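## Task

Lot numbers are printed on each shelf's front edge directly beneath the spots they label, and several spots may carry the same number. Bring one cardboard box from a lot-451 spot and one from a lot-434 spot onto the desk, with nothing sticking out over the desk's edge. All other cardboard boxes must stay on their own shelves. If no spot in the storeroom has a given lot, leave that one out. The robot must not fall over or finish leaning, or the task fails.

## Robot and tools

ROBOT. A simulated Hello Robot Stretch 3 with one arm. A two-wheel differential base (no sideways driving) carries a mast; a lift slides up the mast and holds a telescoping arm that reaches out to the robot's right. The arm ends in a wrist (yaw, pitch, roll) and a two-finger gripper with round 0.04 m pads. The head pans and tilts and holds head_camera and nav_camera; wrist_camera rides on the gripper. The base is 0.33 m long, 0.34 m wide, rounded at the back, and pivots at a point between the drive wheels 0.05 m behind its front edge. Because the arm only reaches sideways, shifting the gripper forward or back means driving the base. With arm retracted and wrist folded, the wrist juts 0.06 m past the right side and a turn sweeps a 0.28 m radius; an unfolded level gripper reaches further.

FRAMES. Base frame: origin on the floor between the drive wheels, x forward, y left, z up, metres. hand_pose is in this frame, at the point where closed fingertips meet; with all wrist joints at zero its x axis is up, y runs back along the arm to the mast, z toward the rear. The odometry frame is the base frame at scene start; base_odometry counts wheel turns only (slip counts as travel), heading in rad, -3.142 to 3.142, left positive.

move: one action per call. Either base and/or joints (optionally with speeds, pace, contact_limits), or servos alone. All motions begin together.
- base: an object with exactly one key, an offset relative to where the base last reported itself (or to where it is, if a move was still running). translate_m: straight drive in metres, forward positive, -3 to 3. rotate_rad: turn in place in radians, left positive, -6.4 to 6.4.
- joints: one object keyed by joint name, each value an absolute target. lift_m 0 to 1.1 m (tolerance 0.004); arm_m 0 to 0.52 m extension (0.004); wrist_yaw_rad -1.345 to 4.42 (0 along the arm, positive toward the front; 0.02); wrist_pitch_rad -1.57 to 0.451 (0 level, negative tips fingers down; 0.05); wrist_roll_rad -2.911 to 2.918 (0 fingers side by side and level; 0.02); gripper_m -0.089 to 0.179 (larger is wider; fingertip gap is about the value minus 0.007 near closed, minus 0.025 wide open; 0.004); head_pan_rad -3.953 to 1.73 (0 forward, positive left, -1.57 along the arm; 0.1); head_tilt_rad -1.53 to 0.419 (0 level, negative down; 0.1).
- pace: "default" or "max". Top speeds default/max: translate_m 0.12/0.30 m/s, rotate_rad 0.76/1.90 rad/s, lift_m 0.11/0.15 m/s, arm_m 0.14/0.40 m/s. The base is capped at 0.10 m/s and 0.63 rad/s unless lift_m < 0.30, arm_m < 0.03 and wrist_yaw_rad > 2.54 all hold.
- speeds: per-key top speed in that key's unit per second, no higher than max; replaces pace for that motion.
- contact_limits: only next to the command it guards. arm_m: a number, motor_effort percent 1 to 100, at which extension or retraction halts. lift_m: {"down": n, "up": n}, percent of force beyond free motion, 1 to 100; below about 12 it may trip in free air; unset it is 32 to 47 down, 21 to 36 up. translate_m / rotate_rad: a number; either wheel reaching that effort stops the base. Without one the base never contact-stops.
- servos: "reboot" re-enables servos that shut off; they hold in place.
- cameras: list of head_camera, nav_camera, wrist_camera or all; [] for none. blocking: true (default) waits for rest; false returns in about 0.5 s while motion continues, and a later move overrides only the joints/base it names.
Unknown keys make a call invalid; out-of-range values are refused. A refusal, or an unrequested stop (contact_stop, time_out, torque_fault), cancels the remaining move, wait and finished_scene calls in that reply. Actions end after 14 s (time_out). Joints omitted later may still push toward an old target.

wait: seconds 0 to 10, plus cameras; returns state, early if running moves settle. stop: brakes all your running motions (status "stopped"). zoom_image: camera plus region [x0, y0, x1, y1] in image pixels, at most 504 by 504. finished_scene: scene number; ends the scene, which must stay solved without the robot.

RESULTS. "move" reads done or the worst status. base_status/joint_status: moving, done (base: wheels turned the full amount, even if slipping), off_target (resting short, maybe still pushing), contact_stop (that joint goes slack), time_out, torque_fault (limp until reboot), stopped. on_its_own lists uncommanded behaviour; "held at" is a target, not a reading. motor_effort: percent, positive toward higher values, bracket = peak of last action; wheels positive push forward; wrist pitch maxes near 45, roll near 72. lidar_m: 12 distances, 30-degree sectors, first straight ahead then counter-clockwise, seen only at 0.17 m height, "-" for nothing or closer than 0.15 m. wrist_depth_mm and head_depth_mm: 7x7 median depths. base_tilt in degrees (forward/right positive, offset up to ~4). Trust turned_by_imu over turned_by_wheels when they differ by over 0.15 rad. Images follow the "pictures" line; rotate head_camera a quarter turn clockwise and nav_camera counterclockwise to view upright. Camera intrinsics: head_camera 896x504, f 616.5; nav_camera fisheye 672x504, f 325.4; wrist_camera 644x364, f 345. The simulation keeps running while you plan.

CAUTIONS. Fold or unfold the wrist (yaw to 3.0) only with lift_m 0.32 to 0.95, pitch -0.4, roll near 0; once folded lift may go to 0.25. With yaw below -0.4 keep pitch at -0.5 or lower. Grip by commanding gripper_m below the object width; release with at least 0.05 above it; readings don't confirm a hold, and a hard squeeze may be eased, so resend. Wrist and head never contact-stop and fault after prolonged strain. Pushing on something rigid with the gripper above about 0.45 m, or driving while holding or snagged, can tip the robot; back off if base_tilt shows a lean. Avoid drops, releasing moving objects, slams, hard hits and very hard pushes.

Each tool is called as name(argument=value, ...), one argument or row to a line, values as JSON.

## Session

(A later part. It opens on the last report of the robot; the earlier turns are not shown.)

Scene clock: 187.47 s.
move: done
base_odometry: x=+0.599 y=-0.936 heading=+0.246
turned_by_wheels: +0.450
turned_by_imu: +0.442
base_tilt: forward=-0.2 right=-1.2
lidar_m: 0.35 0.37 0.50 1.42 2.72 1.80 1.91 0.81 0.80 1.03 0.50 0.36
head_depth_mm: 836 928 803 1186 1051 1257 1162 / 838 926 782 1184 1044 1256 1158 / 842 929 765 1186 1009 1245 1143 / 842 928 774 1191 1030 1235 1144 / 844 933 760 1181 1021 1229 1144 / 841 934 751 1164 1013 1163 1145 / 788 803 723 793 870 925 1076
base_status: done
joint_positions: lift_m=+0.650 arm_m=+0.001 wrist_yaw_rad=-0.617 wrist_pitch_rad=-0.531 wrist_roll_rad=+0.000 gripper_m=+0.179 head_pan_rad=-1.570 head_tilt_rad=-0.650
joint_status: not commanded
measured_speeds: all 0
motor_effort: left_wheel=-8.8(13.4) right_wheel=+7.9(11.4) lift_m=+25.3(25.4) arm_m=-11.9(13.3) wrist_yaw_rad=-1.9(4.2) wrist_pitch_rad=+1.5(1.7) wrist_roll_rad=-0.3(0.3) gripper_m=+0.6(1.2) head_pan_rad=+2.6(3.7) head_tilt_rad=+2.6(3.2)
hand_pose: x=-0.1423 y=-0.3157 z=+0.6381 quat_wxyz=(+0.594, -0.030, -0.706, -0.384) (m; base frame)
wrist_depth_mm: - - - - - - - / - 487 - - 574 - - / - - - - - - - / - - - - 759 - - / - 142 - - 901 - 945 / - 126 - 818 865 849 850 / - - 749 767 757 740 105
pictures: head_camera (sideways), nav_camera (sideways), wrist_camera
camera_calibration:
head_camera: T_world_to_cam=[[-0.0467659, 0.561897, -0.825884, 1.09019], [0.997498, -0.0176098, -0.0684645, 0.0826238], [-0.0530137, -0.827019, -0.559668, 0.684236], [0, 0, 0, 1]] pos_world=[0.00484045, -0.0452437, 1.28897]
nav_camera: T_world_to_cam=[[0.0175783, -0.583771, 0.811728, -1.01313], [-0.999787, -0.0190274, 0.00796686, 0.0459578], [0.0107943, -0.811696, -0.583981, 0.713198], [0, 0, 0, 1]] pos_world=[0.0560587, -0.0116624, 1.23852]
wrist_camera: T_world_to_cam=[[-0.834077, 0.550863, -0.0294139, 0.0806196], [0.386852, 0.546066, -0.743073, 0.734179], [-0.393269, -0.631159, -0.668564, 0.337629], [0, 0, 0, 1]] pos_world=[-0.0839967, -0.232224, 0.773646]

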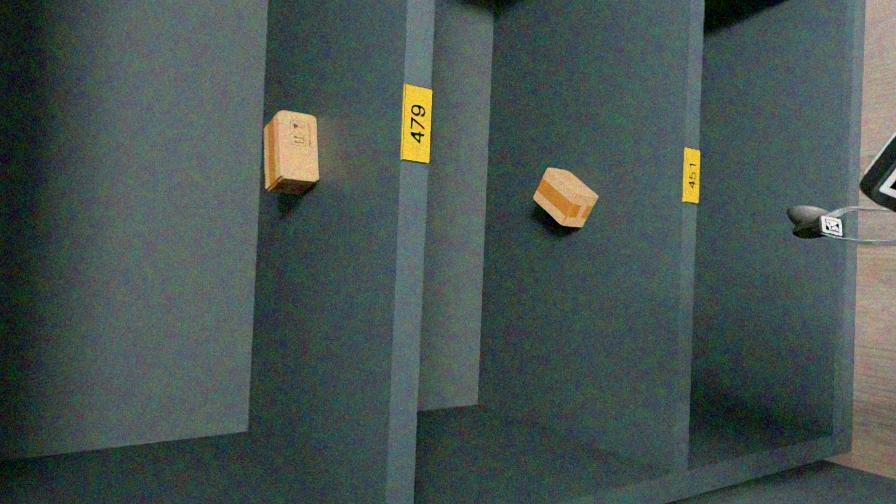

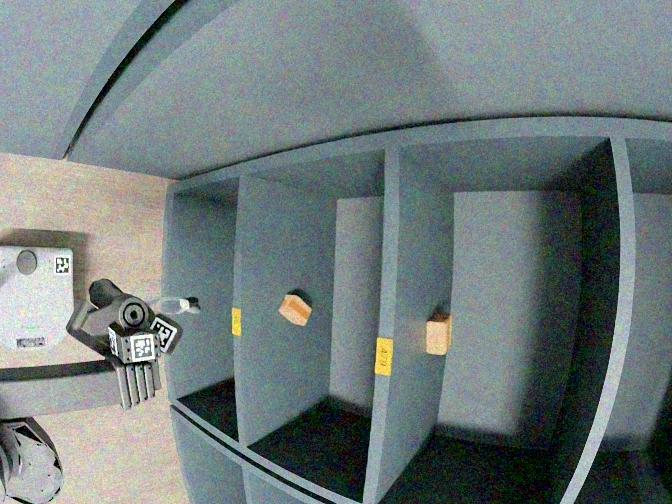

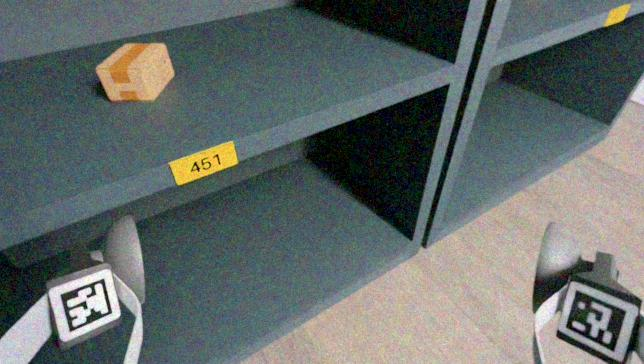

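move(
  joints={"arm_m": 0.462, "lift_m": 0.66},
  contact_limits={"arm_m": 35},
)

Scene clock: 208.23 s.
move: done
base_odometry: x=+0.599 y=-0.936 heading=+0.246
turned_by_wheels: +0.000
turned_by_imu: +0.000
base_tilt: forward=-0.3 right=-1.1
lidar_m: 0.35 0.37 0.51 1.43 2.72 1.80 1.92 0.81 0.80 1.03 0.49 0.36
head_depth_mm: 838 932 801 1182 1055 1256 1159 / 839 925 784 1184 1042 494 381 / 836 928 767 690 639 916 1146 / 841 930 771 713 938 1239 1149 / 838 930 759 1180 1025 1234 1142 / 842 928 748 1168 1013 1162 1142 / 789 802 724 791 865 923 1078
base_status: not commanded
joint_positions: lift_m=+0.660 arm_m=+0.462 wrist_yaw_rad=-0.617 wrist_pitch_rad=-0.532 wrist_roll_rad=+0.000 gripper_m=+0.179 head_pan_rad=-1.570 head_tilt_rad=-0.650
joint_status: all done
measured_speeds: all 0
motor_effort: left_wheel=-8.4(9.2) right_wheel=+7.7(9.7) lift_m=+28.1(33.6) arm_m=+12.9(15.4) wrist_yaw_rad=-2.9(4.3) wrist_pitch_rad=+1.8(1.8) wrist_roll_rad=-0.1(0.4) gripper_m=+0.6(1.1) head_pan_rad=+3.1(4.1) head_tilt_rad=+2.2(2.8)
contact_limits: arm_m 35 (drawing in: default 31, maximum 55; extending or still: default 40, maximum 69)
hand_pose: x=-0.1423 y=-0.7770 z=+0.6480 quat_wxyz=(+0.594, -0.030, -0.706, -0.385) (m; base frame)
wrist_depth_mm: 265 293 324 - - - - / 283 315 - - - - - / 305 331 - - - - - / 326 - - - - - - / 322 302 309 316 313 313 317 / - 267 273 226 275 273 272 / 238 249 242 201 245 244 105
pictures: head_camera (sideways), nav_camera (sideways), wrist_camera
camera_calibration:
head_camera: T_world_to_cam=[[-0.0467659, 0.561897, -0.825884, 1.09019], [0.997498, -0.0176098, -0.0684645, 0.0826238], [-0.0530137, -0.827019, -0.559668, 0.684236], [0, 0, 0, 1]] pos_world=[0.00484045, -0.0452437, 1.28897]
nav_camera: T_world_to_cam=[[0.0175783, -0.583771, 0.811728, -1.01313], [-0.999787, -0.0190274, 0.00796686, 0.0459578], [0.0107943, -0.811696, -0.583981, 0.713198], [0, 0, 0, 1]] pos_world=[0.0560587, -0.0116624, 1.23852]
wrist_camera: T_world_to_cam=[[-0.833984, 0.551001, -0.0294652, 0.335223], [0.387144, 0.546252, -0.742784, 0.993418], [-0.393179, -0.630877, -0.668883, 0.0534829], [0, 0, 0, 1]] pos_world=[-0.083997, -0.693624, 0.783546]

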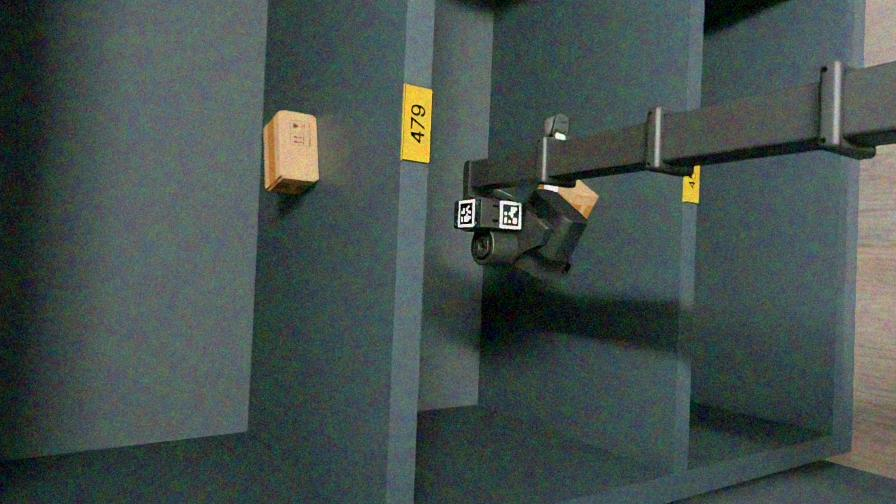

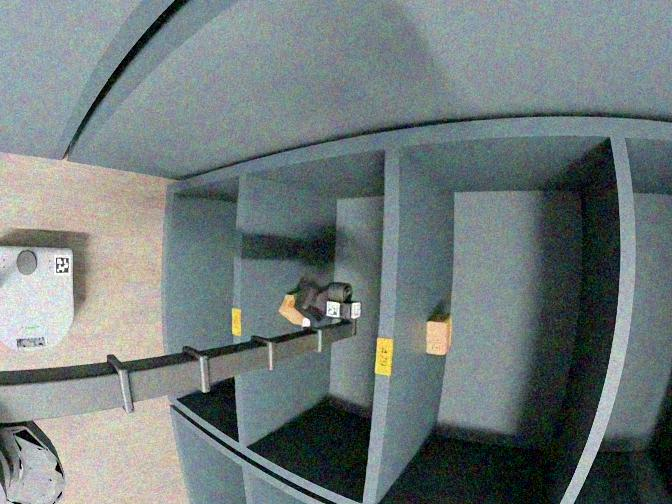

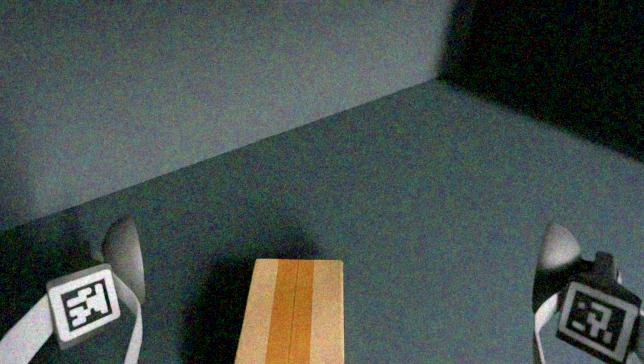

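move(
  base={"translate_m": 0.03},
  joints={"arm_m": 0.464, "lift_m": 0.62},
  cameras=["wrist_camera"],
)

Scene clock: 232.07 s.
move: done
base_odometry: x=+0.628 y=-0.929 heading=+0.246
turned_by_wheels: +0.000
turned_by_imu: +0.000
base_tilt: forward=-0.4 right=-1.1
lidar_m: 0.32 0.34 0.46 1.31 1.98 1.82 1.94 0.82 0.83 0.95 0.45 0.33
head_depth_mm: 837 927 802 1181 1053 1253 1160 / 838 931 771 1187 1042 898 436 / 840 931 775 1164 698 871 1145 / 839 927 775 1165 747 1238 1150 / 840 929 760 1176 1022 1232 1148 / 841 916 749 1052 984 1039 1141 / 705 720 686 707 810 901 1037
base_status: done
joint_positions: lift_m=+0.620 arm_m=+0.464 wrist_yaw_rad=-0.617 wrist_pitch_rad=-0.532 wrist_roll_rad=+0.000 gripper_m=+0.179 head_pan_rad=-1.570 head_tilt_rad=-0.650
joint_status: all done
measured_speeds: all 0
motor_effort: left_wheel=+5.1(8.1) right_wheel=+3.5(11.8) lift_m=+24.4(25.9) arm_m=+12.1(14.8) wrist_yaw_rad=-3.7(4.1) wrist_pitch_rad=+1.7(1.8) wrist_roll_rad=-0.3(0.3) gripper_m=+0.5(1.1) head_pan_rad=+2.1(3.5) head_tilt_rad=+1.3(2.2)
hand_pose: x=-0.1423 y=-0.7790 z=+0.6080 quat_wxyz=(+0.594, -0.030, -0.706, -0.385) (m; base frame)
wrist_depth_mm: 262 290 325 - - 522 - / 282 313 - - - - - / 301 332 - - - - - / 307 313 311 309 307 304 301 / 271 261 266 201 263 261 259 / - 223 234 176 224 229 227 / 201 204 207 161 201 204 105
pictures: wrist_camera
camera_calibration:
wrist_camera: T_world_to_cam=[[-0.833896, 0.551136, -0.0294378, 0.335227], [0.387223, 0.546214, -0.742771, 0.96477], [-0.393288, -0.630793, -0.668898, 0.0255271], [0, 0, 0, 1]] pos_world=[-0.0839969, -0.695624, 0.743546]

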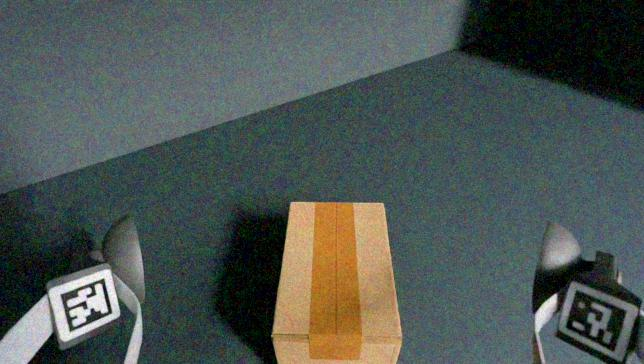

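move(
  joints={"lift_m": 0.577},
  speeds={"lift_m": 0.05},
  contact_limits={"lift_m": {"down": 14}},
  cameras=["wrist_camera"],
)

move(
  joints={"gripper_m": 0.035},
  cameras=["wrist_camera"],
)

move(
  joints={"lift_m": 0.66},
  speeds={"lift_m": 0.06},
  cameras=["wrist_camera"],
)

Scene clock: 241.20 s.
move: done
base_odometry: x=+0.628 y=-0.929 heading=+0.246
turned_by_wheels: +0.000
turned_by_imu: +0.000
base_tilt: forward=-0.4 right=-1.2
lidar_m: 0.32 0.34 0.46 1.31 1.98 1.82 1.94 0.82 0.83 0.95 0.45 0.33
head_depth_mm: 838 925 803 1180 1057 1256 1167 / 840 924 769 1182 1042 921 1143 / 838 926 777 1188 739 604 1130 / 839 931 771 1195 747 1235 1148 / 841 930 759 1172 1020 1229 1145 / 842 914 750 1057 990 1041 1138 / 706 719 686 709 811 902 1036
base_status: not commanded
joint_positions: lift_m=+0.577 arm_m=+0.464 wrist_yaw_rad=-0.617 wrist_pitch_rad=-0.532 wrist_roll_rad=+0.000 gripper_m=+0.179 head_pan_rad=-1.570 head_tilt_rad=-0.650
joint_status: all done
measured_speeds: all 0
motor_effort: left_wheel=+4.8(5.3) right_wheel=+3.9(4.3) lift_m=+23.5(31.9) arm_m=+9.3(10.9) wrist_yaw_rad=-3.4(4.4) wrist_pitch_rad=+1.7(1.8) wrist_roll_rad=+0.0(0.2) gripper_m=+0.5(1.0) head_pan_rad=+2.3(3.1) head_tilt_rad=+1.0(2.0)
contact_limits: lift_m down 14 (down: maximum 72; up: maximum 65)
hand_pose: x=-0.1423 y=-0.7790 z=+0.5650 quat_wxyz=(+0.594, -0.030, -0.706, -0.385) (m; base frame)
wrist_depth_mm: 264 290 324 - - - - / 282 312 340 - - - - / 290 299 297 295 291 288 285 / 250 250 247 170 236 241 240 / 215 211 211 147 198 208 206 / 123 177 185 132 134 182 180 / 118 162 165 154 159 162 107
pictures: wrist_camera
camera_calibration:
wrist_camera: T_world_to_cam=[[-0.833896, 0.551136, -0.0294378, 0.333961], [0.387223, 0.546214, -0.742771, 0.932831], [-0.393288, -0.630793, -0.668898, -0.00323551], [0, 0, 0, 1]] pos_world=[-0.0839969, -0.695624, 0.700546]

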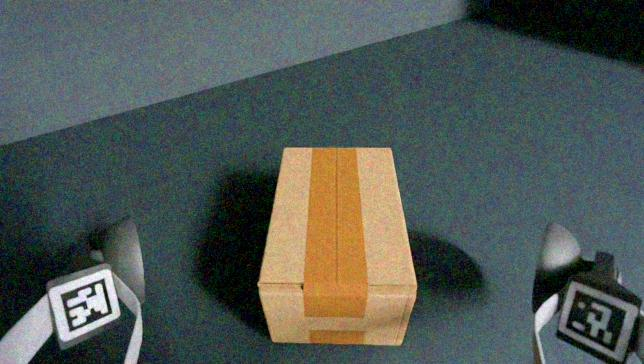

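Scene clock: 243.17 s.
move: done
base_odometry: x=+0.628 y=-0.929 heading=+0.246
turned_by_wheels: +0.000
turned_by_imu: +0.000
base_tilt: forward=-0.3 right=-1.1
lidar_m: 0.32 0.33 0.46 1.31 1.97 1.82 1.94 0.82 0.83 0.95 0.45 0.33
head_depth_mm: 833 921 805 1184 1051 1256 1169 / 838 928 769 1186 1046 928 1132 / 841 927 778 1183 740 604 1130 / 840 929 771 1189 750 1240 1144 / 839 932 762 1173 1020 1226 1147 / 840 919 751 1053 987 1036 1144 / 706 722 686 705 811 896 1038
base_status: not commanded
joint_positions: lift_m=+0.577 arm_m=+0.464 wrist_yaw_rad=-0.618 wrist_pitch_rad=-0.531 wrist_roll_rad=+0.000 gripper_m=+0.036 head_pan_rad=-1.570 head_tilt_rad=-0.650
joint_status: all done
measured_speeds: all 0
motor_effort: left_wheel=+4.6(5.4) right_wheel=+4.1(4.7) lift_m=+23.8(23.9) arm_m=+8.2(9.6) wrist_yaw_rad=-3.2(4.0) wrist_pitch_rad=+1.6(1.8) wrist_roll_rad=+0.1(0.3) gripper_m=-11.7(84.5) head_pan_rad=+2.6(2.9) head_tilt_rad=+0.9(2.0)
contact_limits: lift_m down 14 (down: maximum 72; up: maximum 65)
hand_pose: x=-0.1425 y=-0.7790 z=+0.5652 quat_wxyz=(+0.594, -0.031, -0.706, -0.385) (m; base frame)
wrist_depth_mm: 263 291 323 - - - - / 281 313 340 - - - - / 290 300 298 296 290 291 287 / 251 250 248 171 236 243 241 / 215 214 158 151 151 210 206 / 188 188 130 136 129 182 181 / 167 158 161 157 157 159 162
pictures: wrist_camera
camera_calibration:
wrist_camera: T_world_to_cam=[[-0.833661, 0.551491, -0.0294412, 0.334151], [0.387132, 0.545525, -0.743325, 0.932844], [-0.393876, -0.631079, -0.668282, -0.00388753], [0, 0, 0, 1]] pos_world=[-0.0840962, -0.695624, 0.700646]

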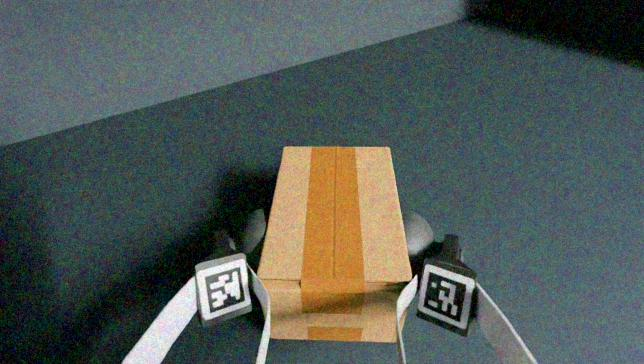

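Scene clock: 245.13 s.
move: done
base_odometry: x=+0.628 y=-0.929 heading=+0.246
turned_by_wheels: +0.000
turned_by_imu: +0.000
base_tilt: forward=-0.2 right=-1.2
lidar_m: 0.32 0.34 0.46 1.31 1.98 1.82 1.94 0.82 0.83 0.95 0.45 0.33
head_depth_mm: 836 927 801 1186 1050 1259 1165 / 838 928 772 1188 1044 495 381 / 839 927 777 710 638 916 1146 / 837 928 769 717 940 1236 1147 / 839 927 759 1176 1021 1234 1149 / 838 917 749 1055 983 1037 1135 / 705 720 686 707 811 901 1038
base_status: not commanded
joint_positions: lift_m=+0.660 arm_m=+0.464 wrist_yaw_rad=-0.618 wrist_pitch_rad=-0.539 wrist_roll_rad=+0.000 gripper_m=+0.036 head_pan_rad=-1.570 head_tilt_rad=-0.650
joint_status: all done
measured_speeds: all 0
motor_effort: left_wheel=+5.0(5.6) right_wheel=+3.6(4.4) lift_m=+31.7(33.9) arm_m=+6.9(8.2) wrist_yaw_rad=-2.1(4.1) wrist_pitch_rad=+3.1(3.3) wrist_roll_rad=+0.0(0.3) gripper_m=-10.6(11.5) head_pan_rad=+2.5(3.2) head_tilt_rad=+0.8(1.5)
hand_pose: x=-0.1417 y=-0.7780 z=+0.6464 quat_wxyz=(+0.592, -0.027, -0.706, -0.387) (m; base frame)
wrist_depth_mm: 264 288 325 - - 527 - / 281 313 - - - 543 - / 304 330 - - - - - / 323 - - 178 176 - - / 321 316 156 154 154 308 306 / 279 279 129 137 127 271 269 / 248 100 239 158 234 231 241
pictures: wrist_camera
camera_calibration:
wrist_camera: T_world_to_cam=[[-0.8335, 0.55172, -0.0297073, 0.336921], [0.390825, 0.550719, -0.737539, 0.993129], [-0.390555, -0.62635, -0.67465, 0.0596911], [0, 0, 0, 1]] pos_world=[-0.0840029, -0.695433, 0.782751]

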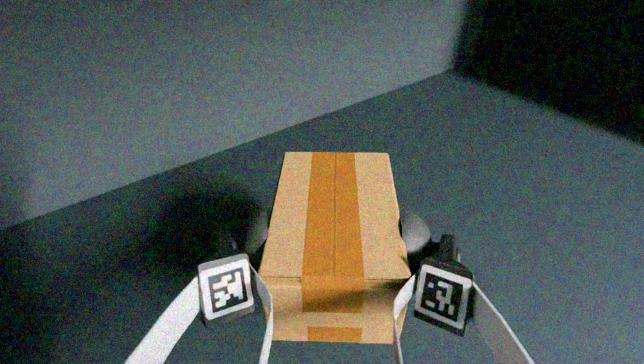

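move(
  joints={"arm_m": 0.005},
  cameras=[],
)

move(
  base={"translate_m": -0.1},
  joints={"wrist_yaw_rad": 0.0, "lift_m": 0.8},
  cameras=["wrist_camera"],
)

move(
  base={"rotate_rad": -1.154},
  joints={"lift_m": 0.95},
  cameras=[],
)

move(
  base={"translate_m": -1.2},
)

Scene clock: 264.90 s.
move: done
base_odometry: x=+0.628 y=-0.929 heading=+0.246
turned_by_wheels: +0.000
turned_by_imu: +0.000
base_tilt: forward=-0.3 right=-1.0
lidar_m: 0.32 0.34 0.46 1.31 1.97 1.82 1.94 0.82 0.83 0.95 0.45 0.33
head_depth_mm: 839 927 803 1188 1050 1253 1163 / 840 925 769 1186 1046 1255 606 / 840 928 776 1186 1038 1244 617 / 838 930 772 1185 1031 1238 1148 / 842 930 761 1184 1020 1229 1153 / 840 919 749 1054 989 1039 1141 / 704 721 688 709 812 899 1037
base_status: not commanded
joint_positions: lift_m=+0.660 arm_m=+0.005 wrist_yaw_rad=-0.618 wrist_pitch_rad=-0.540 wrist_roll_rad=+0.000 gripper_m=+0.036 head_pan_rad=-1.570 head_tilt_rad=-0.650
joint_status: all done
measured_speeds: all 0
motor_effort: left_wheel=+5.0(5.2) right_wheel=+3.7(4.6) lift_m=+30.5(31.9) arm_m=-13.6(14.8) wrist_yaw_rad=-2.8(4.0) wrist_pitch_rad=+3.2(3.3) wrist_roll_rad=-0.1(0.6) gripper_m=-10.7(11.0) head_pan_rad=+1.7(2.8) head_tilt_rad=+0.1(1.0)
hand_pose: x=-0.1417 y=-0.3189 z=+0.6463 quat_wxyz=(+0.592, -0.027, -0.706, -0.387) (m; base frame)
wrist_depth_mm: - - - - - - - / - - - - - - - / - - - - - - - / - - - 178 711 - - / - - 154 154 150 985 953 / - - 129 137 127 860 839 / - 101 129 158 729 737 756
pictures: none
No camera images: "cameras" was empty.

Scene clock: 267.03 s.
move: done
base_odometry: x=+0.531 y=-0.953 heading=+0.246
turned_by_wheels: +0.000
turned_by_imu: +0.000
base_tilt: forward=-0.3 right=-1.1
lidar_m: 0.42 0.44 0.61 1.72 2.20 1.74 1.84 0.81 0.75 1.03 0.59 0.44
head_depth_mm: 838 928 802 1172 1057 1122 1175 / 838 926 790 1191 1046 1254 1190 / 839 925 773 1184 1036 914 462 / 839 930 771 1184 1034 542 352 / 839 931 763 1180 1018 904 1149 / 840 931 750 1168 1013 1228 1142 / 840 915 743 985 978 977 1130
base_status: done
joint_positions: lift_m=+0.800 arm_m=+0.005 wrist_yaw_rad=-0.003 wrist_pitch_rad=-0.540 wrist_roll_rad=+0.000 gripper_m=+0.036 head_pan_rad=-1.570 head_tilt_rad=-0.650
joint_status: all done
measured_speeds: all 0
motor_effort: left_wheel=-7.5(11.5) right_wheel=-2.3(10.5) lift_m=+30.0(34.4) arm_m=-9.0(13.2) wrist_yaw_rad=+2.2(5.1) wrist_pitch_rad=+3.3(3.4) wrist_roll_rad=-0.1(0.3) gripper_m=-10.5(10.9) head_pan_rad=+1.8(2.6) head_tilt_rad=-0.2(1.0)
hand_pose: x=-0.0221 y=-0.3573 z=+0.7862 quat_wxyz=(+0.681, +0.188, -0.681, -0.190) (m; base frame)
wrist_depth_mm: - - - - - - 708 / - - - - - - - / - - - - - - 659 / - - - 177 177 - - / - - 153 155 149 - - / - - 130 137 127 884 - / - 101 - 152 144 120 703
pictures: wrist_camera
camera_calibration:
wrist_camera: T_world_to_cam=[[-0.999095, -0.0304289, -0.0297306, -0.00294676], [0.00134323, 0.675941, -0.736955, 0.853552], [0.0425208, -0.736328, -0.675288, 0.434941], [0, 0, 0, 1]] pos_world=[-0.0225847, -0.256781, 0.922652]

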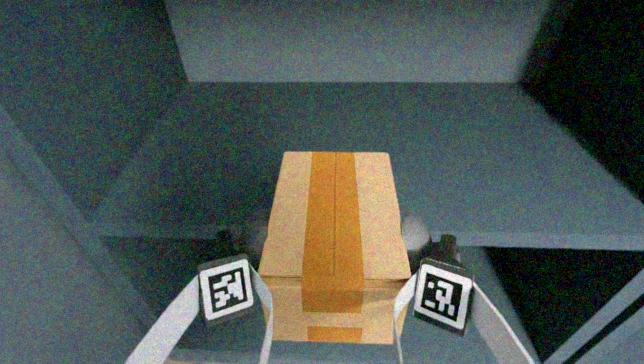

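Scene clock: 269.97 s.
move: done
base_odometry: x=+0.531 y=-0.953 heading=-0.907
turned_by_wheels: -1.154
turned_by_imu: -1.136
base_tilt: forward=-0.3 right=-1.3
lidar_m: 0.66 0.45 0.42 0.43 0.55 1.25 2.66 1.74 1.84 1.52 0.75 1.03
head_depth_mm: 1492 1614 1782 1983 - - - / 1564 1722 1880 2065 1891 - - / 1622 1783 1989 2140 1872 - - / 1285 1384 1612 1846 1809 - - / 1349 1342 1659 1466 1630 1372 1191 / 1380 1299 1610 1321 1527 1339 1186 / 1244 1247 839 884 954 1105 1161
base_status: done
joint_positions: lift_m=+0.950 arm_m=+0.005 wrist_yaw_rad=-0.002 wrist_pitch_rad=-0.541 wrist_roll_rad=+0.000 gripper_m=+0.036 head_pan_rad=-1.570 head_tilt_rad=-0.650
joint_status: all done
measured_speeds: all 0
motor_effort: left_wheel=+8.0(11.8) right_wheel=-9.7(13.4) lift_m=+31.0(34.3) arm_m=-9.4(10.1) wrist_yaw_rad=+1.5(3.2) wrist_pitch_rad=+3.3(3.4) wrist_roll_rad=+0.0(0.3) gripper_m=-10.3(10.9) head_pan_rad=+2.2(2.8) head_tilt_rad=-1.3(1.4)
hand_pose: x=-0.0221 y=-0.3573 z=+0.9362 quat_wxyz=(+0.681, +0.188, -0.681, -0.190) (m; base frame)
wrist_depth_mm: - - - - - - - / - - - - - - - / - - - - - - - / 820 - - 178 - - - / - 700 155 154 154 - - / - - 130 137 127 - - / - 100 - 158 - - -
pictures: none
No camera images: "cameras" was empty.

Scene clock: 283.10 s.
move: done
base_odometry: x=-0.208 y=-0.008 heading=-0.907
turned_by_wheels: +0.000
turned_by_imu: +0.000
base_tilt: forward=-0.3 right=-1.4
lidar_m: 1.44 0.99 0.93 0.94 1.21 2.62 1.48 0.81 0.91 1.38 1.76 1.65
head_depth_mm: 1093 1183 1284 1046 - - - / 1129 1247 1358 1039 847 - - / 1178 1292 1444 1604 873 - - / 1220 1349 1498 1700 1837 - - / 1282 1417 1591 1818 1728 1379 1185 / 1341 1490 1685 1952 1725 1410 1185 / 1417 1586 1801 2029 1717 1398 1183
base_status: done
joint_positions: lift_m=+0.950 arm_m=+0.005 wrist_yaw_rad=-0.002 wrist_pitch_rad=-0.541 wrist_roll_rad=+0.000 gripper_m=+0.036 head_pan_rad=-1.570 head_tilt_rad=-0.650
joint_status: not commanded
measured_speeds: all 0
motor_effort: left_wheel=-1.3(10.1) right_wheel=-11.3(15.1) lift_m=+24.6(31.8) arm_m=-9.4(13.7) wrist_yaw_rad=+1.7(3.2) wrist_pitch_rad=+3.3(3.5) wrist_roll_rad=-0.2(0.3) gripper_m=-10.3(11.3) head_pan_rad=+1.2(2.2) head_tilt_rad=-1.5(2.6)
hand_pose: x=-0.0221 y=-0.3573 z=+0.9362 quat_wxyz=(+0.681, +0.188, -0.681, -0.190) (m; base frame)
wrist_depth_mm: - - - - - - - / - - - - - - - / - - - - - - - / - - - 178 177 - - / - - 156 154 149 - - / - - 129 137 127 - - / - 110 - 158 - - -
pictures: head_camera (sideways), nav_camera (sideways), wrist_camera
camera_calibration:
head_camera: T_world_to_cam=[[-0.0467659, 0.561897, -0.825884, 1.09019], [0.997498, -0.0176098, -0.0684645, 0.0826238], [-0.0530137, -0.827019, -0.559668, 0.684236], [0, 0, 0, 1]] pos_world=[0.00484045, -0.0452437, 1.28897]
nav_camera: T_world_to_cam=[[0.0175783, -0.583771, 0.811728, -1.01313], [-0.999787, -0.0190274, 0.00796686, 0.0459578], [0.0107943, -0.811696, -0.583981, 0.713198], [0, 0, 0, 1]] pos_world=[0.0560587, -0.0116624, 1.23852]
wrist_camera: T_world_to_cam=[[-0.999082, -0.0308489, -0.0297168, 0.0013902], [0.00104049, 0.676085, -0.736823, 0.963984], [0.0428213, -0.736177, -0.675433, 0.536435], [0, 0, 0, 1]] pos_world=[-0.0225849, -0.256781, 1.07265]

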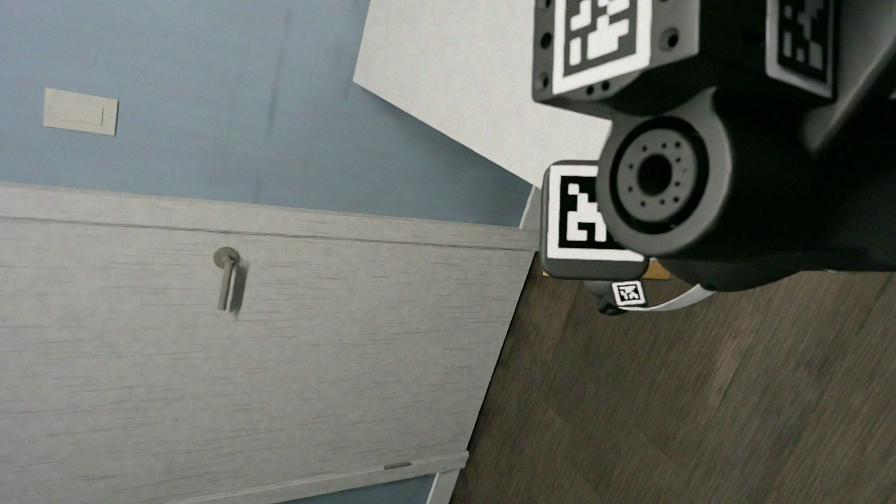

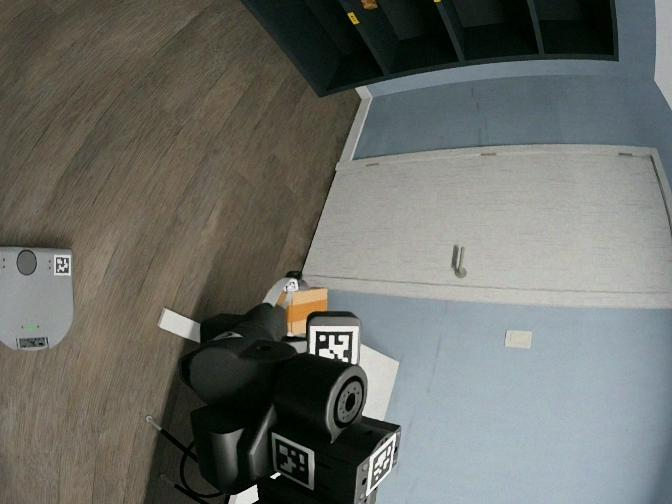

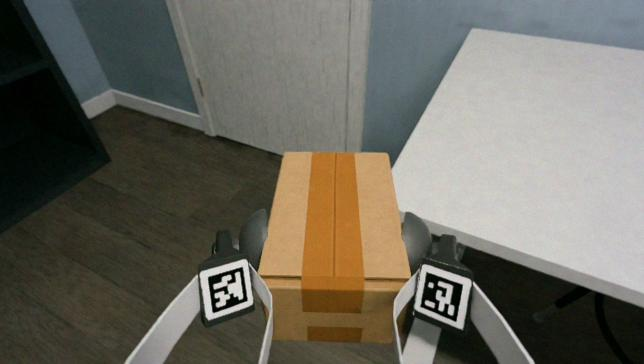

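move(
  base={"translate_m": -0.2},
  cameras=[],
)

move(
  base={"rotate_rad": -0.417},
)

Scene clock: 291.07 s.
move: done
base_odometry: x=-0.331 y=+0.150 heading=-0.907
turned_by_wheels: +0.000
turned_by_imu: +0.000
base_tilt: forward=-0.2 right=-1.3
lidar_m: 1.57 1.08 1.01 1.03 1.32 2.44 1.29 0.66 0.66 0.85 1.65 1.84
head_depth_mm: 1021 1115 1222 1039 - - - / 1059 1166 1261 1037 849 - - / 1106 1226 1322 1022 842 - - / 1163 1286 1429 1064 835 - - / 1187 1318 1487 1690 801 1377 1193 / 1254 1407 1594 1834 1708 1408 1186 / 1320 1478 1691 1943 1706 1397 1174
base_status: done
joint_positions: lift_m=+0.950 arm_m=+0.005 wrist_yaw_rad=-0.002 wrist_pitch_rad=-0.541 wrist_roll_rad=+0.000 gripper_m=+0.036 head_pan_rad=-1.570 head_tilt_rad=-0.650
joint_status: not commanded
measured_speeds: all 0
motor_effort: left_wheel=-6.3(8.4) right_wheel=-5.6(15.5) lift_m=+25.4(25.9) arm_m=-7.4(8.7) wrist_yaw_rad=+1.5(3.1) wrist_pitch_rad=+3.4(3.4) wrist_roll_rad=-0.2(0.3) gripper_m=-10.3(10.9) head_pan_rad=+1.5(1.8) head_tilt_rad=-2.5(3.1)
hand_pose: x=-0.0221 y=-0.3573 z=+0.9362 quat_wxyz=(+0.681, +0.188, -0.681, -0.190) (m; base frame)
wrist_depth_mm: - - - - - - - / - - - - - - - / - - - - - - - / - - - 177 177 - - / - - 156 154 149 - - / - - 129 137 127 - - / - 110 - 158 - - -
pictures: none
No camera images: "cameras" was empty.

Scene clock: 292.83 s.
move: done
base_odometry: x=-0.331 y=+0.150 heading=-1.324
turned_by_wheels: -0.417
turned_by_imu: -0.410
base_tilt: forward=-0.3 right=-1.2
lidar_m: 1.83 1.40 1.04 1.01 1.05 1.47 2.44 1.28 0.66 0.85 0.86 1.82
head_depth_mm: 1037 1149 1267 1043 - - - / 1044 1156 1270 1037 845 - - / 1044 1159 1266 1024 842 - - / 1045 1158 1277 1019 834 - - / 1051 1161 1279 1005 776 1337 1195 / 1049 1165 1260 996 768 1318 1166 / 1054 1167 1313 1034 762 1353 1183
base_status: done
joint_positions: lift_m=+0.950 arm_m=+0.005 wrist_yaw_rad=-0.002 wrist_pitch_rad=-0.541 wrist_roll_rad=+0.000 gripper_m=+0.036 head_pan_rad=-1.570 head_tilt_rad=-0.650
joint_status: not commanded
measured_speeds: all 0
motor_effort: left_wheel=+8.6(12.5) right_wheel=-10.3(13.1) lift_m=+26.1(26.8) arm_m=-6.8(7.6) wrist_yaw_rad=+0.9(2.9) wrist_pitch_rad=+3.3(3.5) wrist_roll_rad=+0.0(0.3) gripper_m=-10.4(11.1) head_pan_rad=+1.0(1.6) head_tilt_rad=-2.6(3.2)
hand_pose: x=-0.0220 y=-0.3573 z=+0.9362 quat_wxyz=(+0.681, +0.188, -0.681, -0.190) (m; base frame)
wrist_depth_mm: - - - - - - - / - - - - - - - / - - - - - - - / - - - 178 176 - - / - - 153 155 149 - - / - - 129 137 126 - - / - 110 - 158 - - -
pictures: head_camera (sideways), nav_camera (sideways), wrist_camera
camera_calibration:
head_camera: T_world_to_cam=[[-0.0467659, 0.561897, -0.825884, 1.09019], [0.997498, -0.0176098, -0.0684645, 0.0826238], [-0.0530137, -0.827019, -0.559668, 0.684236], [0, 0, 0, 1]] pos_world=[0.00484045, -0.0452437, 1.28897]
nav_camera: T_world_to_cam=[[0.0175783, -0.583771, 0.811728, -1.01313], [-0.999787, -0.0190274, 0.00796686, 0.0459578], [0.0107943, -0.811696, -0.583981, 0.713198], [0, 0, 0, 1]] pos_world=[0.0560587, -0.0116624, 1.23852]
wrist_camera: T_world_to_cam=[[-0.999078, -0.0309899, -0.0297095, 0.00134615], [0.000939841, 0.676082, -0.736826, 0.963984], [0.0429202, -0.736174, -0.67543, 0.536435], [0, 0, 0, 1]] pos_world=[-0.022585, -0.256781, 1.07265]

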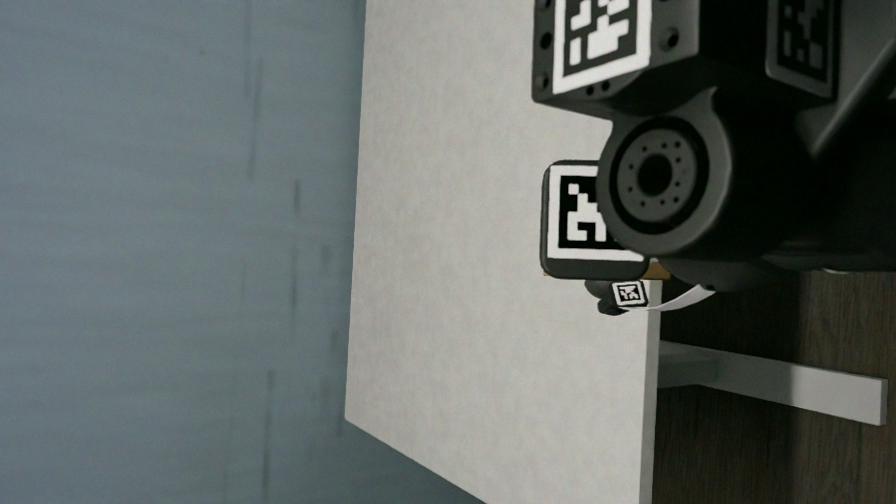

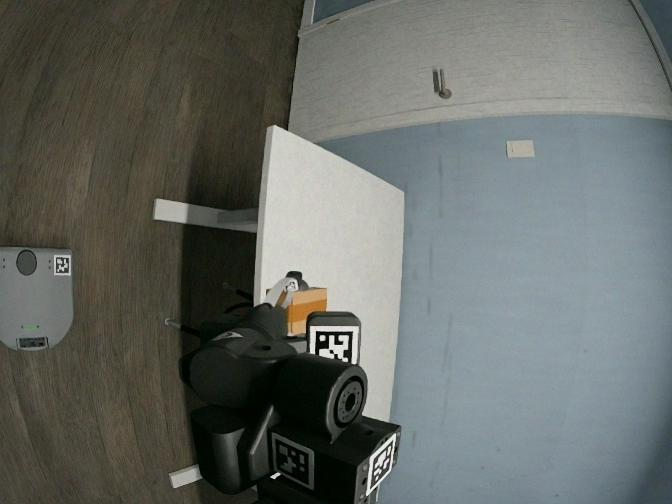

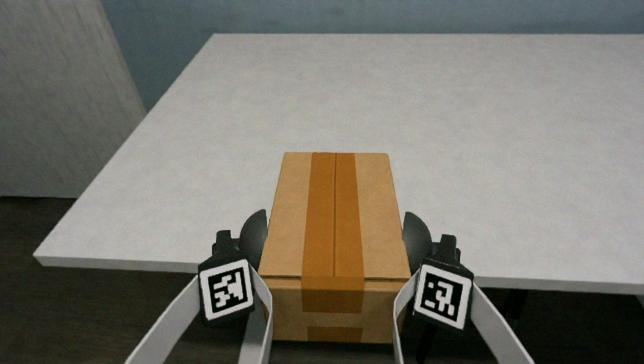

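move(
  joints={"arm_m": 0.38},
  cameras=[],
)

move(
  joints={"lift_m": 0.79},
)

Scene clock: 305.60 s.
move: done
base_odometry: x=-0.331 y=+0.150 heading=-1.324
turned_by_wheels: +0.000
turned_by_imu: +0.000
base_tilt: forward=-0.3 right=-1.1
lidar_m: 1.83 1.40 1.04 1.01 1.06 1.47 2.44 1.28 0.66 0.85 0.86 1.83
head_depth_mm: 1041 1148 383 - 769 1195 1221 / 1041 1136 389 988 792 1327 1208 / 1046 1120 468 1027 785 1348 1202 / 1047 1150 489 971 781 1382 1197 / 1048 1160 1280 1006 775 1374 1191 / 1048 1167 1266 996 769 1313 1158 / 1054 1162 1305 1033 764 1363 1179
base_status: not commanded
joint_positions: lift_m=+0.950 arm_m=+0.380 wrist_yaw_rad=-0.002 wrist_pitch_rad=-0.541 wrist_roll_rad=+0.000 gripper_m=+0.036 head_pan_rad=-1.570 head_tilt_rad=-0.650
joint_status: all done
measured_speeds: all 0
motor_effort: left_wheel=+8.1(9.1) right_wheel=-10.2(11.3) lift_m=+30.0(30.4) arm_m=+13.1(15.5) wrist_yaw_rad=+1.9(3.3) wrist_pitch_rad=+3.4(3.5) wrist_roll_rad=+0.1(0.3) gripper_m=-10.4(10.9) head_pan_rad=+0.7(1.5) head_tilt_rad=-3.0(3.9)
hand_pose: x=-0.0220 y=-0.7322 z=+0.9361 quat_wxyz=(+0.681, +0.188, -0.681, -0.190) (m; base frame)
wrist_depth_mm: - - - - - - - / - - - - - - - / - - - - - - - / 876 - - 178 177 - - / - - 153 154 149 - - / - - 129 137 127 - - / - 101 - 151 144 106 -
pictures: none
No camera images: "cameras" was empty.

Scene clock: 307.90 s.
move: done
base_odometry: x=-0.331 y=+0.150 heading=-1.324
turned_by_wheels: +0.000
turned_by_imu: +0.000
base_tilt: forward=-0.2 right=-1.2
lidar_m: 1.83 1.40 1.04 1.01 1.06 1.48 2.44 1.29 0.66 0.85 0.86 1.83
head_depth_mm: 1046 1147 1264 1044 797 328 - / 1044 1155 1259 990 384 336 1158 / 1044 1156 1271 551 759 1351 1206 / 1049 1155 1282 663 751 1375 1202 / 1047 1160 1275 1004 773 1376 1195 / 1051 1167 1263 997 768 1319 1162 / 1051 1167 1314 1026 763 1355 1178
base_status: not commanded
joint_positions: lift_m=+0.790 arm_m=+0.380 wrist_yaw_rad=-0.002 wrist_pitch_rad=-0.541 wrist_roll_rad=+0.000 gripper_m=+0.036 head_pan_rad=-1.570 head_tilt_rad=-0.650
joint_status: all done
measured_speeds: all 0
motor_effort: left_wheel=+7.9(8.4) right_wheel=-10.3(10.7) lift_m=+23.8(29.9) arm_m=+10.2(13.8) wrist_yaw_rad=+0.5(2.8) wrist_pitch_rad=+3.4(3.5) wrist_roll_rad=+0.2(0.5) gripper_m=-10.0(10.9) head_pan_rad=+1.0(1.3) head_tilt_rad=-2.9(4.3)
hand_pose: x=-0.0220 y=-0.7322 z=+0.7761 quat_wxyz=(+0.681, +0.188, -0.681, -0.190) (m; base frame)
wrist_depth_mm: - - - - - - - / - - - - - - - / - - - - - - - / - - - 177 176 - - / - - 154 155 149 - - / - - 129 137 127 - - / - 101 - 151 144 106 -
pictures: head_camera (sideways), nav_camera (sideways), wrist_camera
camera_calibration:
head_camera: T_world_to_cam=[[-0.0467659, 0.561897, -0.825884, 1.09019], [0.997498, -0.0176098, -0.0684645, 0.0826238], [-0.0530137, -0.827019, -0.559668, 0.684236], [0, 0, 0, 1]] pos_world=[0.00484045, -0.0452437, 1.28897]
nav_camera: T_world_to_cam=[[0.0175783, -0.583771, 0.811728, -1.01313], [-0.999787, -0.0190274, 0.00796686, 0.0459578], [0.0107943, -0.811696, -0.583981, 0.713198], [0, 0, 0, 1]] pos_world=[0.0560587, -0.0116624, 1.23852]
wrist_camera: T_world_to_cam=[[-0.999078, -0.0309812, -0.0297149, -0.0150212], [0.000940427, 0.676241, -0.73668, 1.09952], [0.0429176, -0.736029, -0.675588, 0.15247], [0, 0, 0, 1]] pos_world=[-0.022585, -0.631781, 0.912552]

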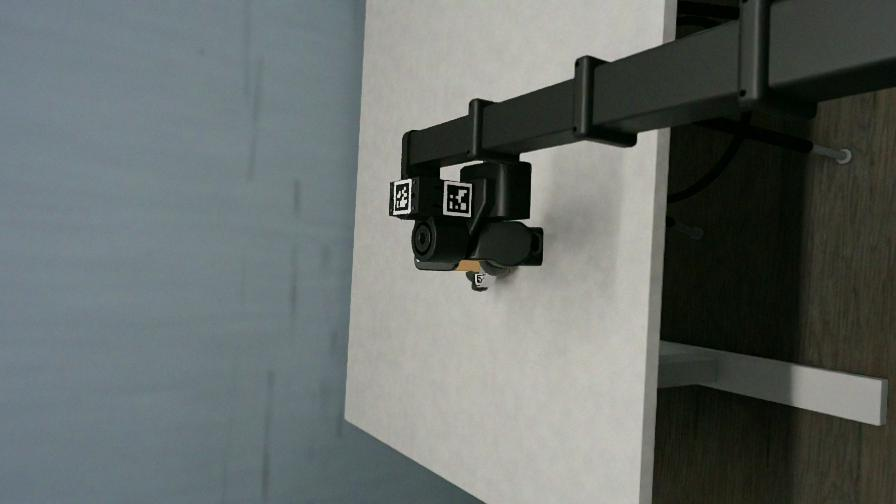

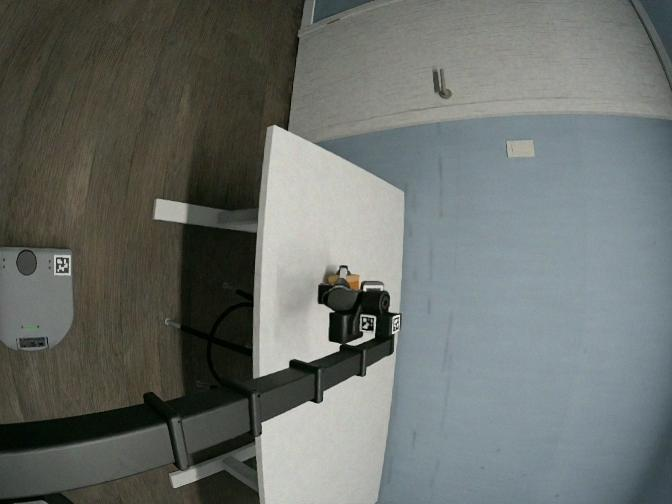

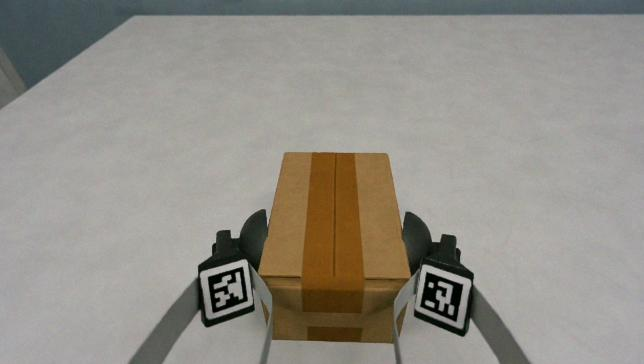

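move(
  joints={"lift_m": 0.752},
  speeds={"lift_m": 0.025},
  contact_limits={"lift_m": {"down": 14}},
  cameras=["wrist_camera"],
)

Scene clock: 315.03 s.
move: done
base_odometry: x=-0.331 y=+0.150 heading=-1.324
turned_by_wheels: +0.000
turned_by_imu: +0.000
base_tilt: forward=-0.3 right=-1.2
lidar_m: 1.84 1.40 1.04 1.01 1.06 1.47 2.44 1.29 0.66 0.85 0.86 1.83
head_depth_mm: 1045 1154 1263 1045 797 1126 303 / 1042 1158 1268 1028 464 370 316 / 1042 1156 1276 584 710 1353 1199 / 1049 1160 1271 853 729 1384 1195 / 1047 1162 1283 1008 774 1377 1195 / 1057 1170 1269 996 767 1319 1166 / 1057 1166 1307 1026 762 1358 1191
base_status: not commanded
joint_positions: lift_m=+0.752 arm_m=+0.380 wrist_yaw_rad=-0.002 wrist_pitch_rad=-0.484 wrist_roll_rad=+0.000 gripper_m=+0.036 head_pan_rad=-1.570 head_tilt_rad=-0.650
joint_status: all done
measured_speeds: all 0
motor_effort: left_wheel=+7.9(8.6) right_wheel=-9.8(11.1) lift_m=+16.2(26.4) arm_m=+4.8(7.5) wrist_yaw_rad=+0.9(3.0) wrist_pitch_rad=-7.0(7.4) wrist_roll_rad=+0.0(0.3) gripper_m=-10.2(10.9) head_pan_rad=+0.5(1.2) head_tilt_rad=-4.4(4.4)
contact_limits: lift_m down 14 (down: maximum 72; up: maximum 65)
hand_pose: x=-0.0220 y=-0.7406 z=+0.7501 quat_wxyz=(+0.687, +0.169, -0.686, -0.171) (m; base frame)
wrist_depth_mm: - - - - - - - / - - - - - - - / - - - - - - - / - - - 174 173 - - / - - 152 151 146 - - / - - 130 135 129 - - / - 101 - 151 144 106 -
pictures: wrist_camera
camera_calibration:
wrist_camera: T_world_to_cam=[[-0.999078, -0.0326826, -0.0278342, -0.0187248], [0.000840105, 0.633369, -0.77385, 1.08209], [0.0429208, -0.77316, -0.632757, 0.0691567], [0, 0, 0, 1]] pos_world=[-0.0225849, -0.632506, 0.880615]

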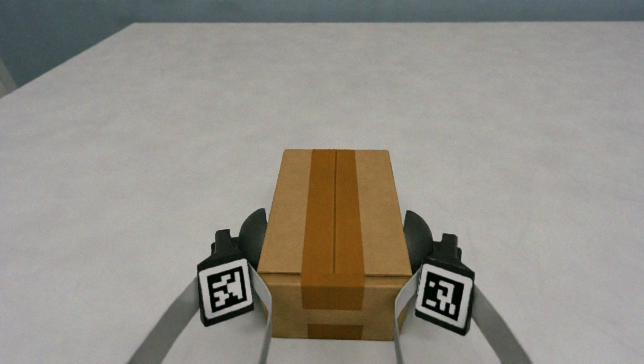

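move(
  joints={"lift_m": 0.762},
  speeds={"lift_m": 0.025},
  cameras=[],
)

move(
  joints={"gripper_m": 0.179},
  cameras=[],
)

move(
  joints={"lift_m": 0.92},
)

Scene clock: 322.77 s.
move: done
base_odometry: x=-0.331 y=+0.150 heading=-1.324
turned_by_wheels: +0.000
turned_by_imu: +0.000
base_tilt: forward=-0.3 right=-1.3
lidar_m: 1.83 1.40 1.04 1.01 1.06 1.47 2.44 1.28 0.66 0.85 0.86 1.83
head_depth_mm: 1039 1150 1274 1047 796 704 300 / 1045 1152 1271 1030 447 360 316 / 1045 1159 1273 585 734 1359 1199 / 1045 1155 1278 863 730 1380 1194 / 1052 1162 1280 1003 775 1379 1185 / 1053 1165 1270 993 767 1323 1163 / 1052 1168 1310 1032 766 1361 1177
base_status: not commanded
joint_positions: lift_m=+0.762 arm_m=+0.380 wrist_yaw_rad=-0.002 wrist_pitch_rad=-0.522 wrist_roll_rad=+0.000 gripper_m=+0.036 head_pan_rad=-1.570 head_tilt_rad=-0.650
joint_status: all done
measured_speeds: all 0
motor_effort: left_wheel=+7.3(8.1) right_wheel=-8.9(10.2) lift_m=+29.1(30.7) arm_m=+0.7(1.8) wrist_yaw_rad=+2.1(3.0) wrist_pitch_rad=+0.0(7.1) wrist_roll_rad=+0.3(0.3) gripper_m=-10.1(10.7) head_pan_rad=+0.4(1.0) head_tilt_rad=-4.2(4.9)
hand_pose: x=-0.0220 y=-0.7351 z=+0.7521 quat_wxyz=(+0.683, +0.182, -0.683, -0.183) (m; base frame)
wrist_depth_mm: - - - - - - - / - - - - - - - / - - - - - - - / - - - 172 - - - / - - 152 152 146 - - / - - 129 136 128 - - / - 100 - 155 129 105 -
pictures: none
No camera images: "cameras" was empty.

Scene clock: 324.73 s.
move: done
base_odometry: x=-0.331 y=+0.150 heading=-1.324
turned_by_wheels: +0.000
turned_by_imu: +0.000
base_tilt: forward=-0.3 right=-1.2
lidar_m: 1.83 1.40 1.04 1.01 1.06 1.47 2.43 1.29 0.66 0.85 0.86 1.83
head_depth_mm: 1042 1152 1262 1040 799 704 299 / 1042 1156 1266 1033 448 360 316 / 1045 1154 1262 586 735 1356 1202 / 1052 1154 1283 935 731 1382 1202 / 1050 1162 1272 1007 772 1371 1191 / 1055 1162 1263 994 768 1326 1158 / 1054 1165 1310 1033 760 1356 1180
base_status: not commanded
joint_positions: lift_m=+0.762 arm_m=+0.380 wrist_yaw_rad=-0.002 wrist_pitch_rad=-0.531 wrist_roll_rad=+0.000 gripper_m=+0.179 head_pan_rad=-1.570 head_tilt_rad=-0.650
joint_status: all done
measured_speeds: all 0
motor_effort: left_wheel=+7.6(8.0) right_wheel=-9.4(9.6) lift_m=+22.9(29.8) arm_m=-0.9(1.6) wrist_yaw_rad=+1.0(2.8) wrist_pitch_rad=+1.5(1.7) wrist_roll_rad=-0.1(0.3) gripper_m=+0.5(84.4) head_pan_rad=+0.0(0.9) head_tilt_rad=-4.5(5.2)
hand_pose: x=-0.0220 y=-0.7338 z=+0.7502 quat_wxyz=(+0.682, +0.185, -0.682, -0.187) (m; base frame)
wrist_depth_mm: - - - - - - - / - - - - - - - / - - - - - - - / - - - 169 168 - - / - 142 - 145 144 - - / - 126 - 134 138 - - / - - - 157 - - 105
pictures: none
No camera images: "cameras" was empty.

Scene clock: 327.00 s.
move: done
base_odometry: x=-0.331 y=+0.150 heading=-1.324
turned_by_wheels: +0.000
turned_by_imu: +0.000
base_tilt: forward=-0.3 right=-1.3
lidar_m: 1.83 1.40 1.04 1.01 1.05 1.47 2.44 1.28 0.66 0.85 0.86 1.83
head_depth_mm: 1042 1148 1262 307 - 1328 1214 / 1044 1152 417 910 789 1326 1209 / 1046 1161 479 986 786 1361 1200 / 1048 1161 510 886 781 1385 1196 / 1045 1160 1275 969 771 1379 1198 / 1053 1163 1265 994 770 1310 1165 / 1057 1168 1308 1029 764 1357 1185
base_status: not commanded
joint_positions: lift_m=+0.920 arm_m=+0.380 wrist_yaw_rad=-0.002 wrist_pitch_rad=-0.531 wrist_roll_rad=+0.000 gripper_m=+0.179 head_pan_rad=-1.570 head_tilt_rad=-0.650
joint_status: all done
measured_speeds: all 0
motor_effort: left_wheel=+7.4(8.3) right_wheel=-9.5(9.8) lift_m=+29.9(34.8) arm_m=-4.6(4.6) wrist_yaw_rad=+1.1(2.5) wrist_pitch_rad=+1.7(1.8) wrist_roll_rad=-0.1(0.3) gripper_m=+0.2(1.2) head_pan_rad=-0.1(1.2) head_tilt_rad=-5.2(5.4)
hand_pose: x=-0.0220 y=-0.7337 z=+0.9081 quat_wxyz=(+0.682, +0.185, -0.682, -0.187) (m; base frame)
wrist_depth_mm: - - - - - - - / - - - - - - - / - - - - - - - / 876 - - - - - - / - 142 - - - - - / - 126 - 294 - - - / - - - 271 - - 105
pictures: head_camera (sideways), nav_camera (sideways), wrist_camera
camera_calibration:
head_camera: T_world_to_cam=[[-0.0467659, 0.561897, -0.825884, 1.09019], [0.997498, -0.0176098, -0.0684645, 0.0826238], [-0.0530137, -0.827019, -0.559668, 0.684236], [0, 0, 0, 1]] pos_world=[0.00484045, -0.0452437, 1.28897]
nav_camera: T_world_to_cam=[[0.0175783, -0.583771, 0.811728, -1.01313], [-0.999787, -0.0190274, 0.00796686, 0.0459578], [0.0107943, -0.811696, -0.583981, 0.713198], [0, 0, 0, 1]] pos_world=[0.0560587, -0.0116624, 1.23852]
wrist_camera: T_world_to_cam=[[-0.999078, -0.0312618, -0.0294269, -0.0116092], [0.000937475, 0.669366, -0.742932, 1.19826], [0.0429228, -0.742275, -0.668719, 0.229788], [0, 0, 0, 1]] pos_world=[-0.022585, -0.631869, 1.04355]

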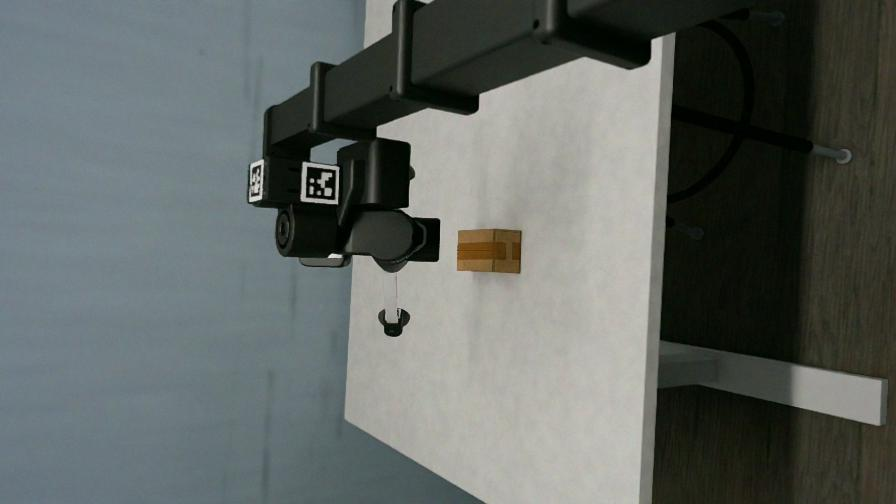

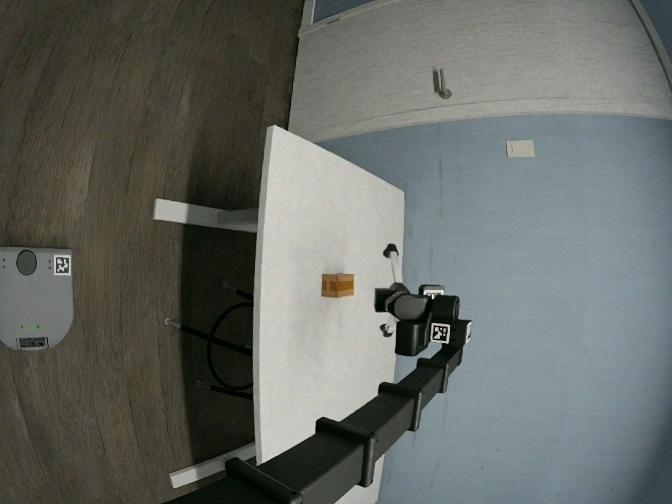

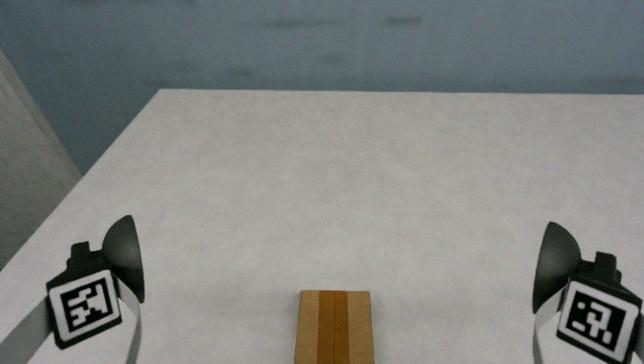

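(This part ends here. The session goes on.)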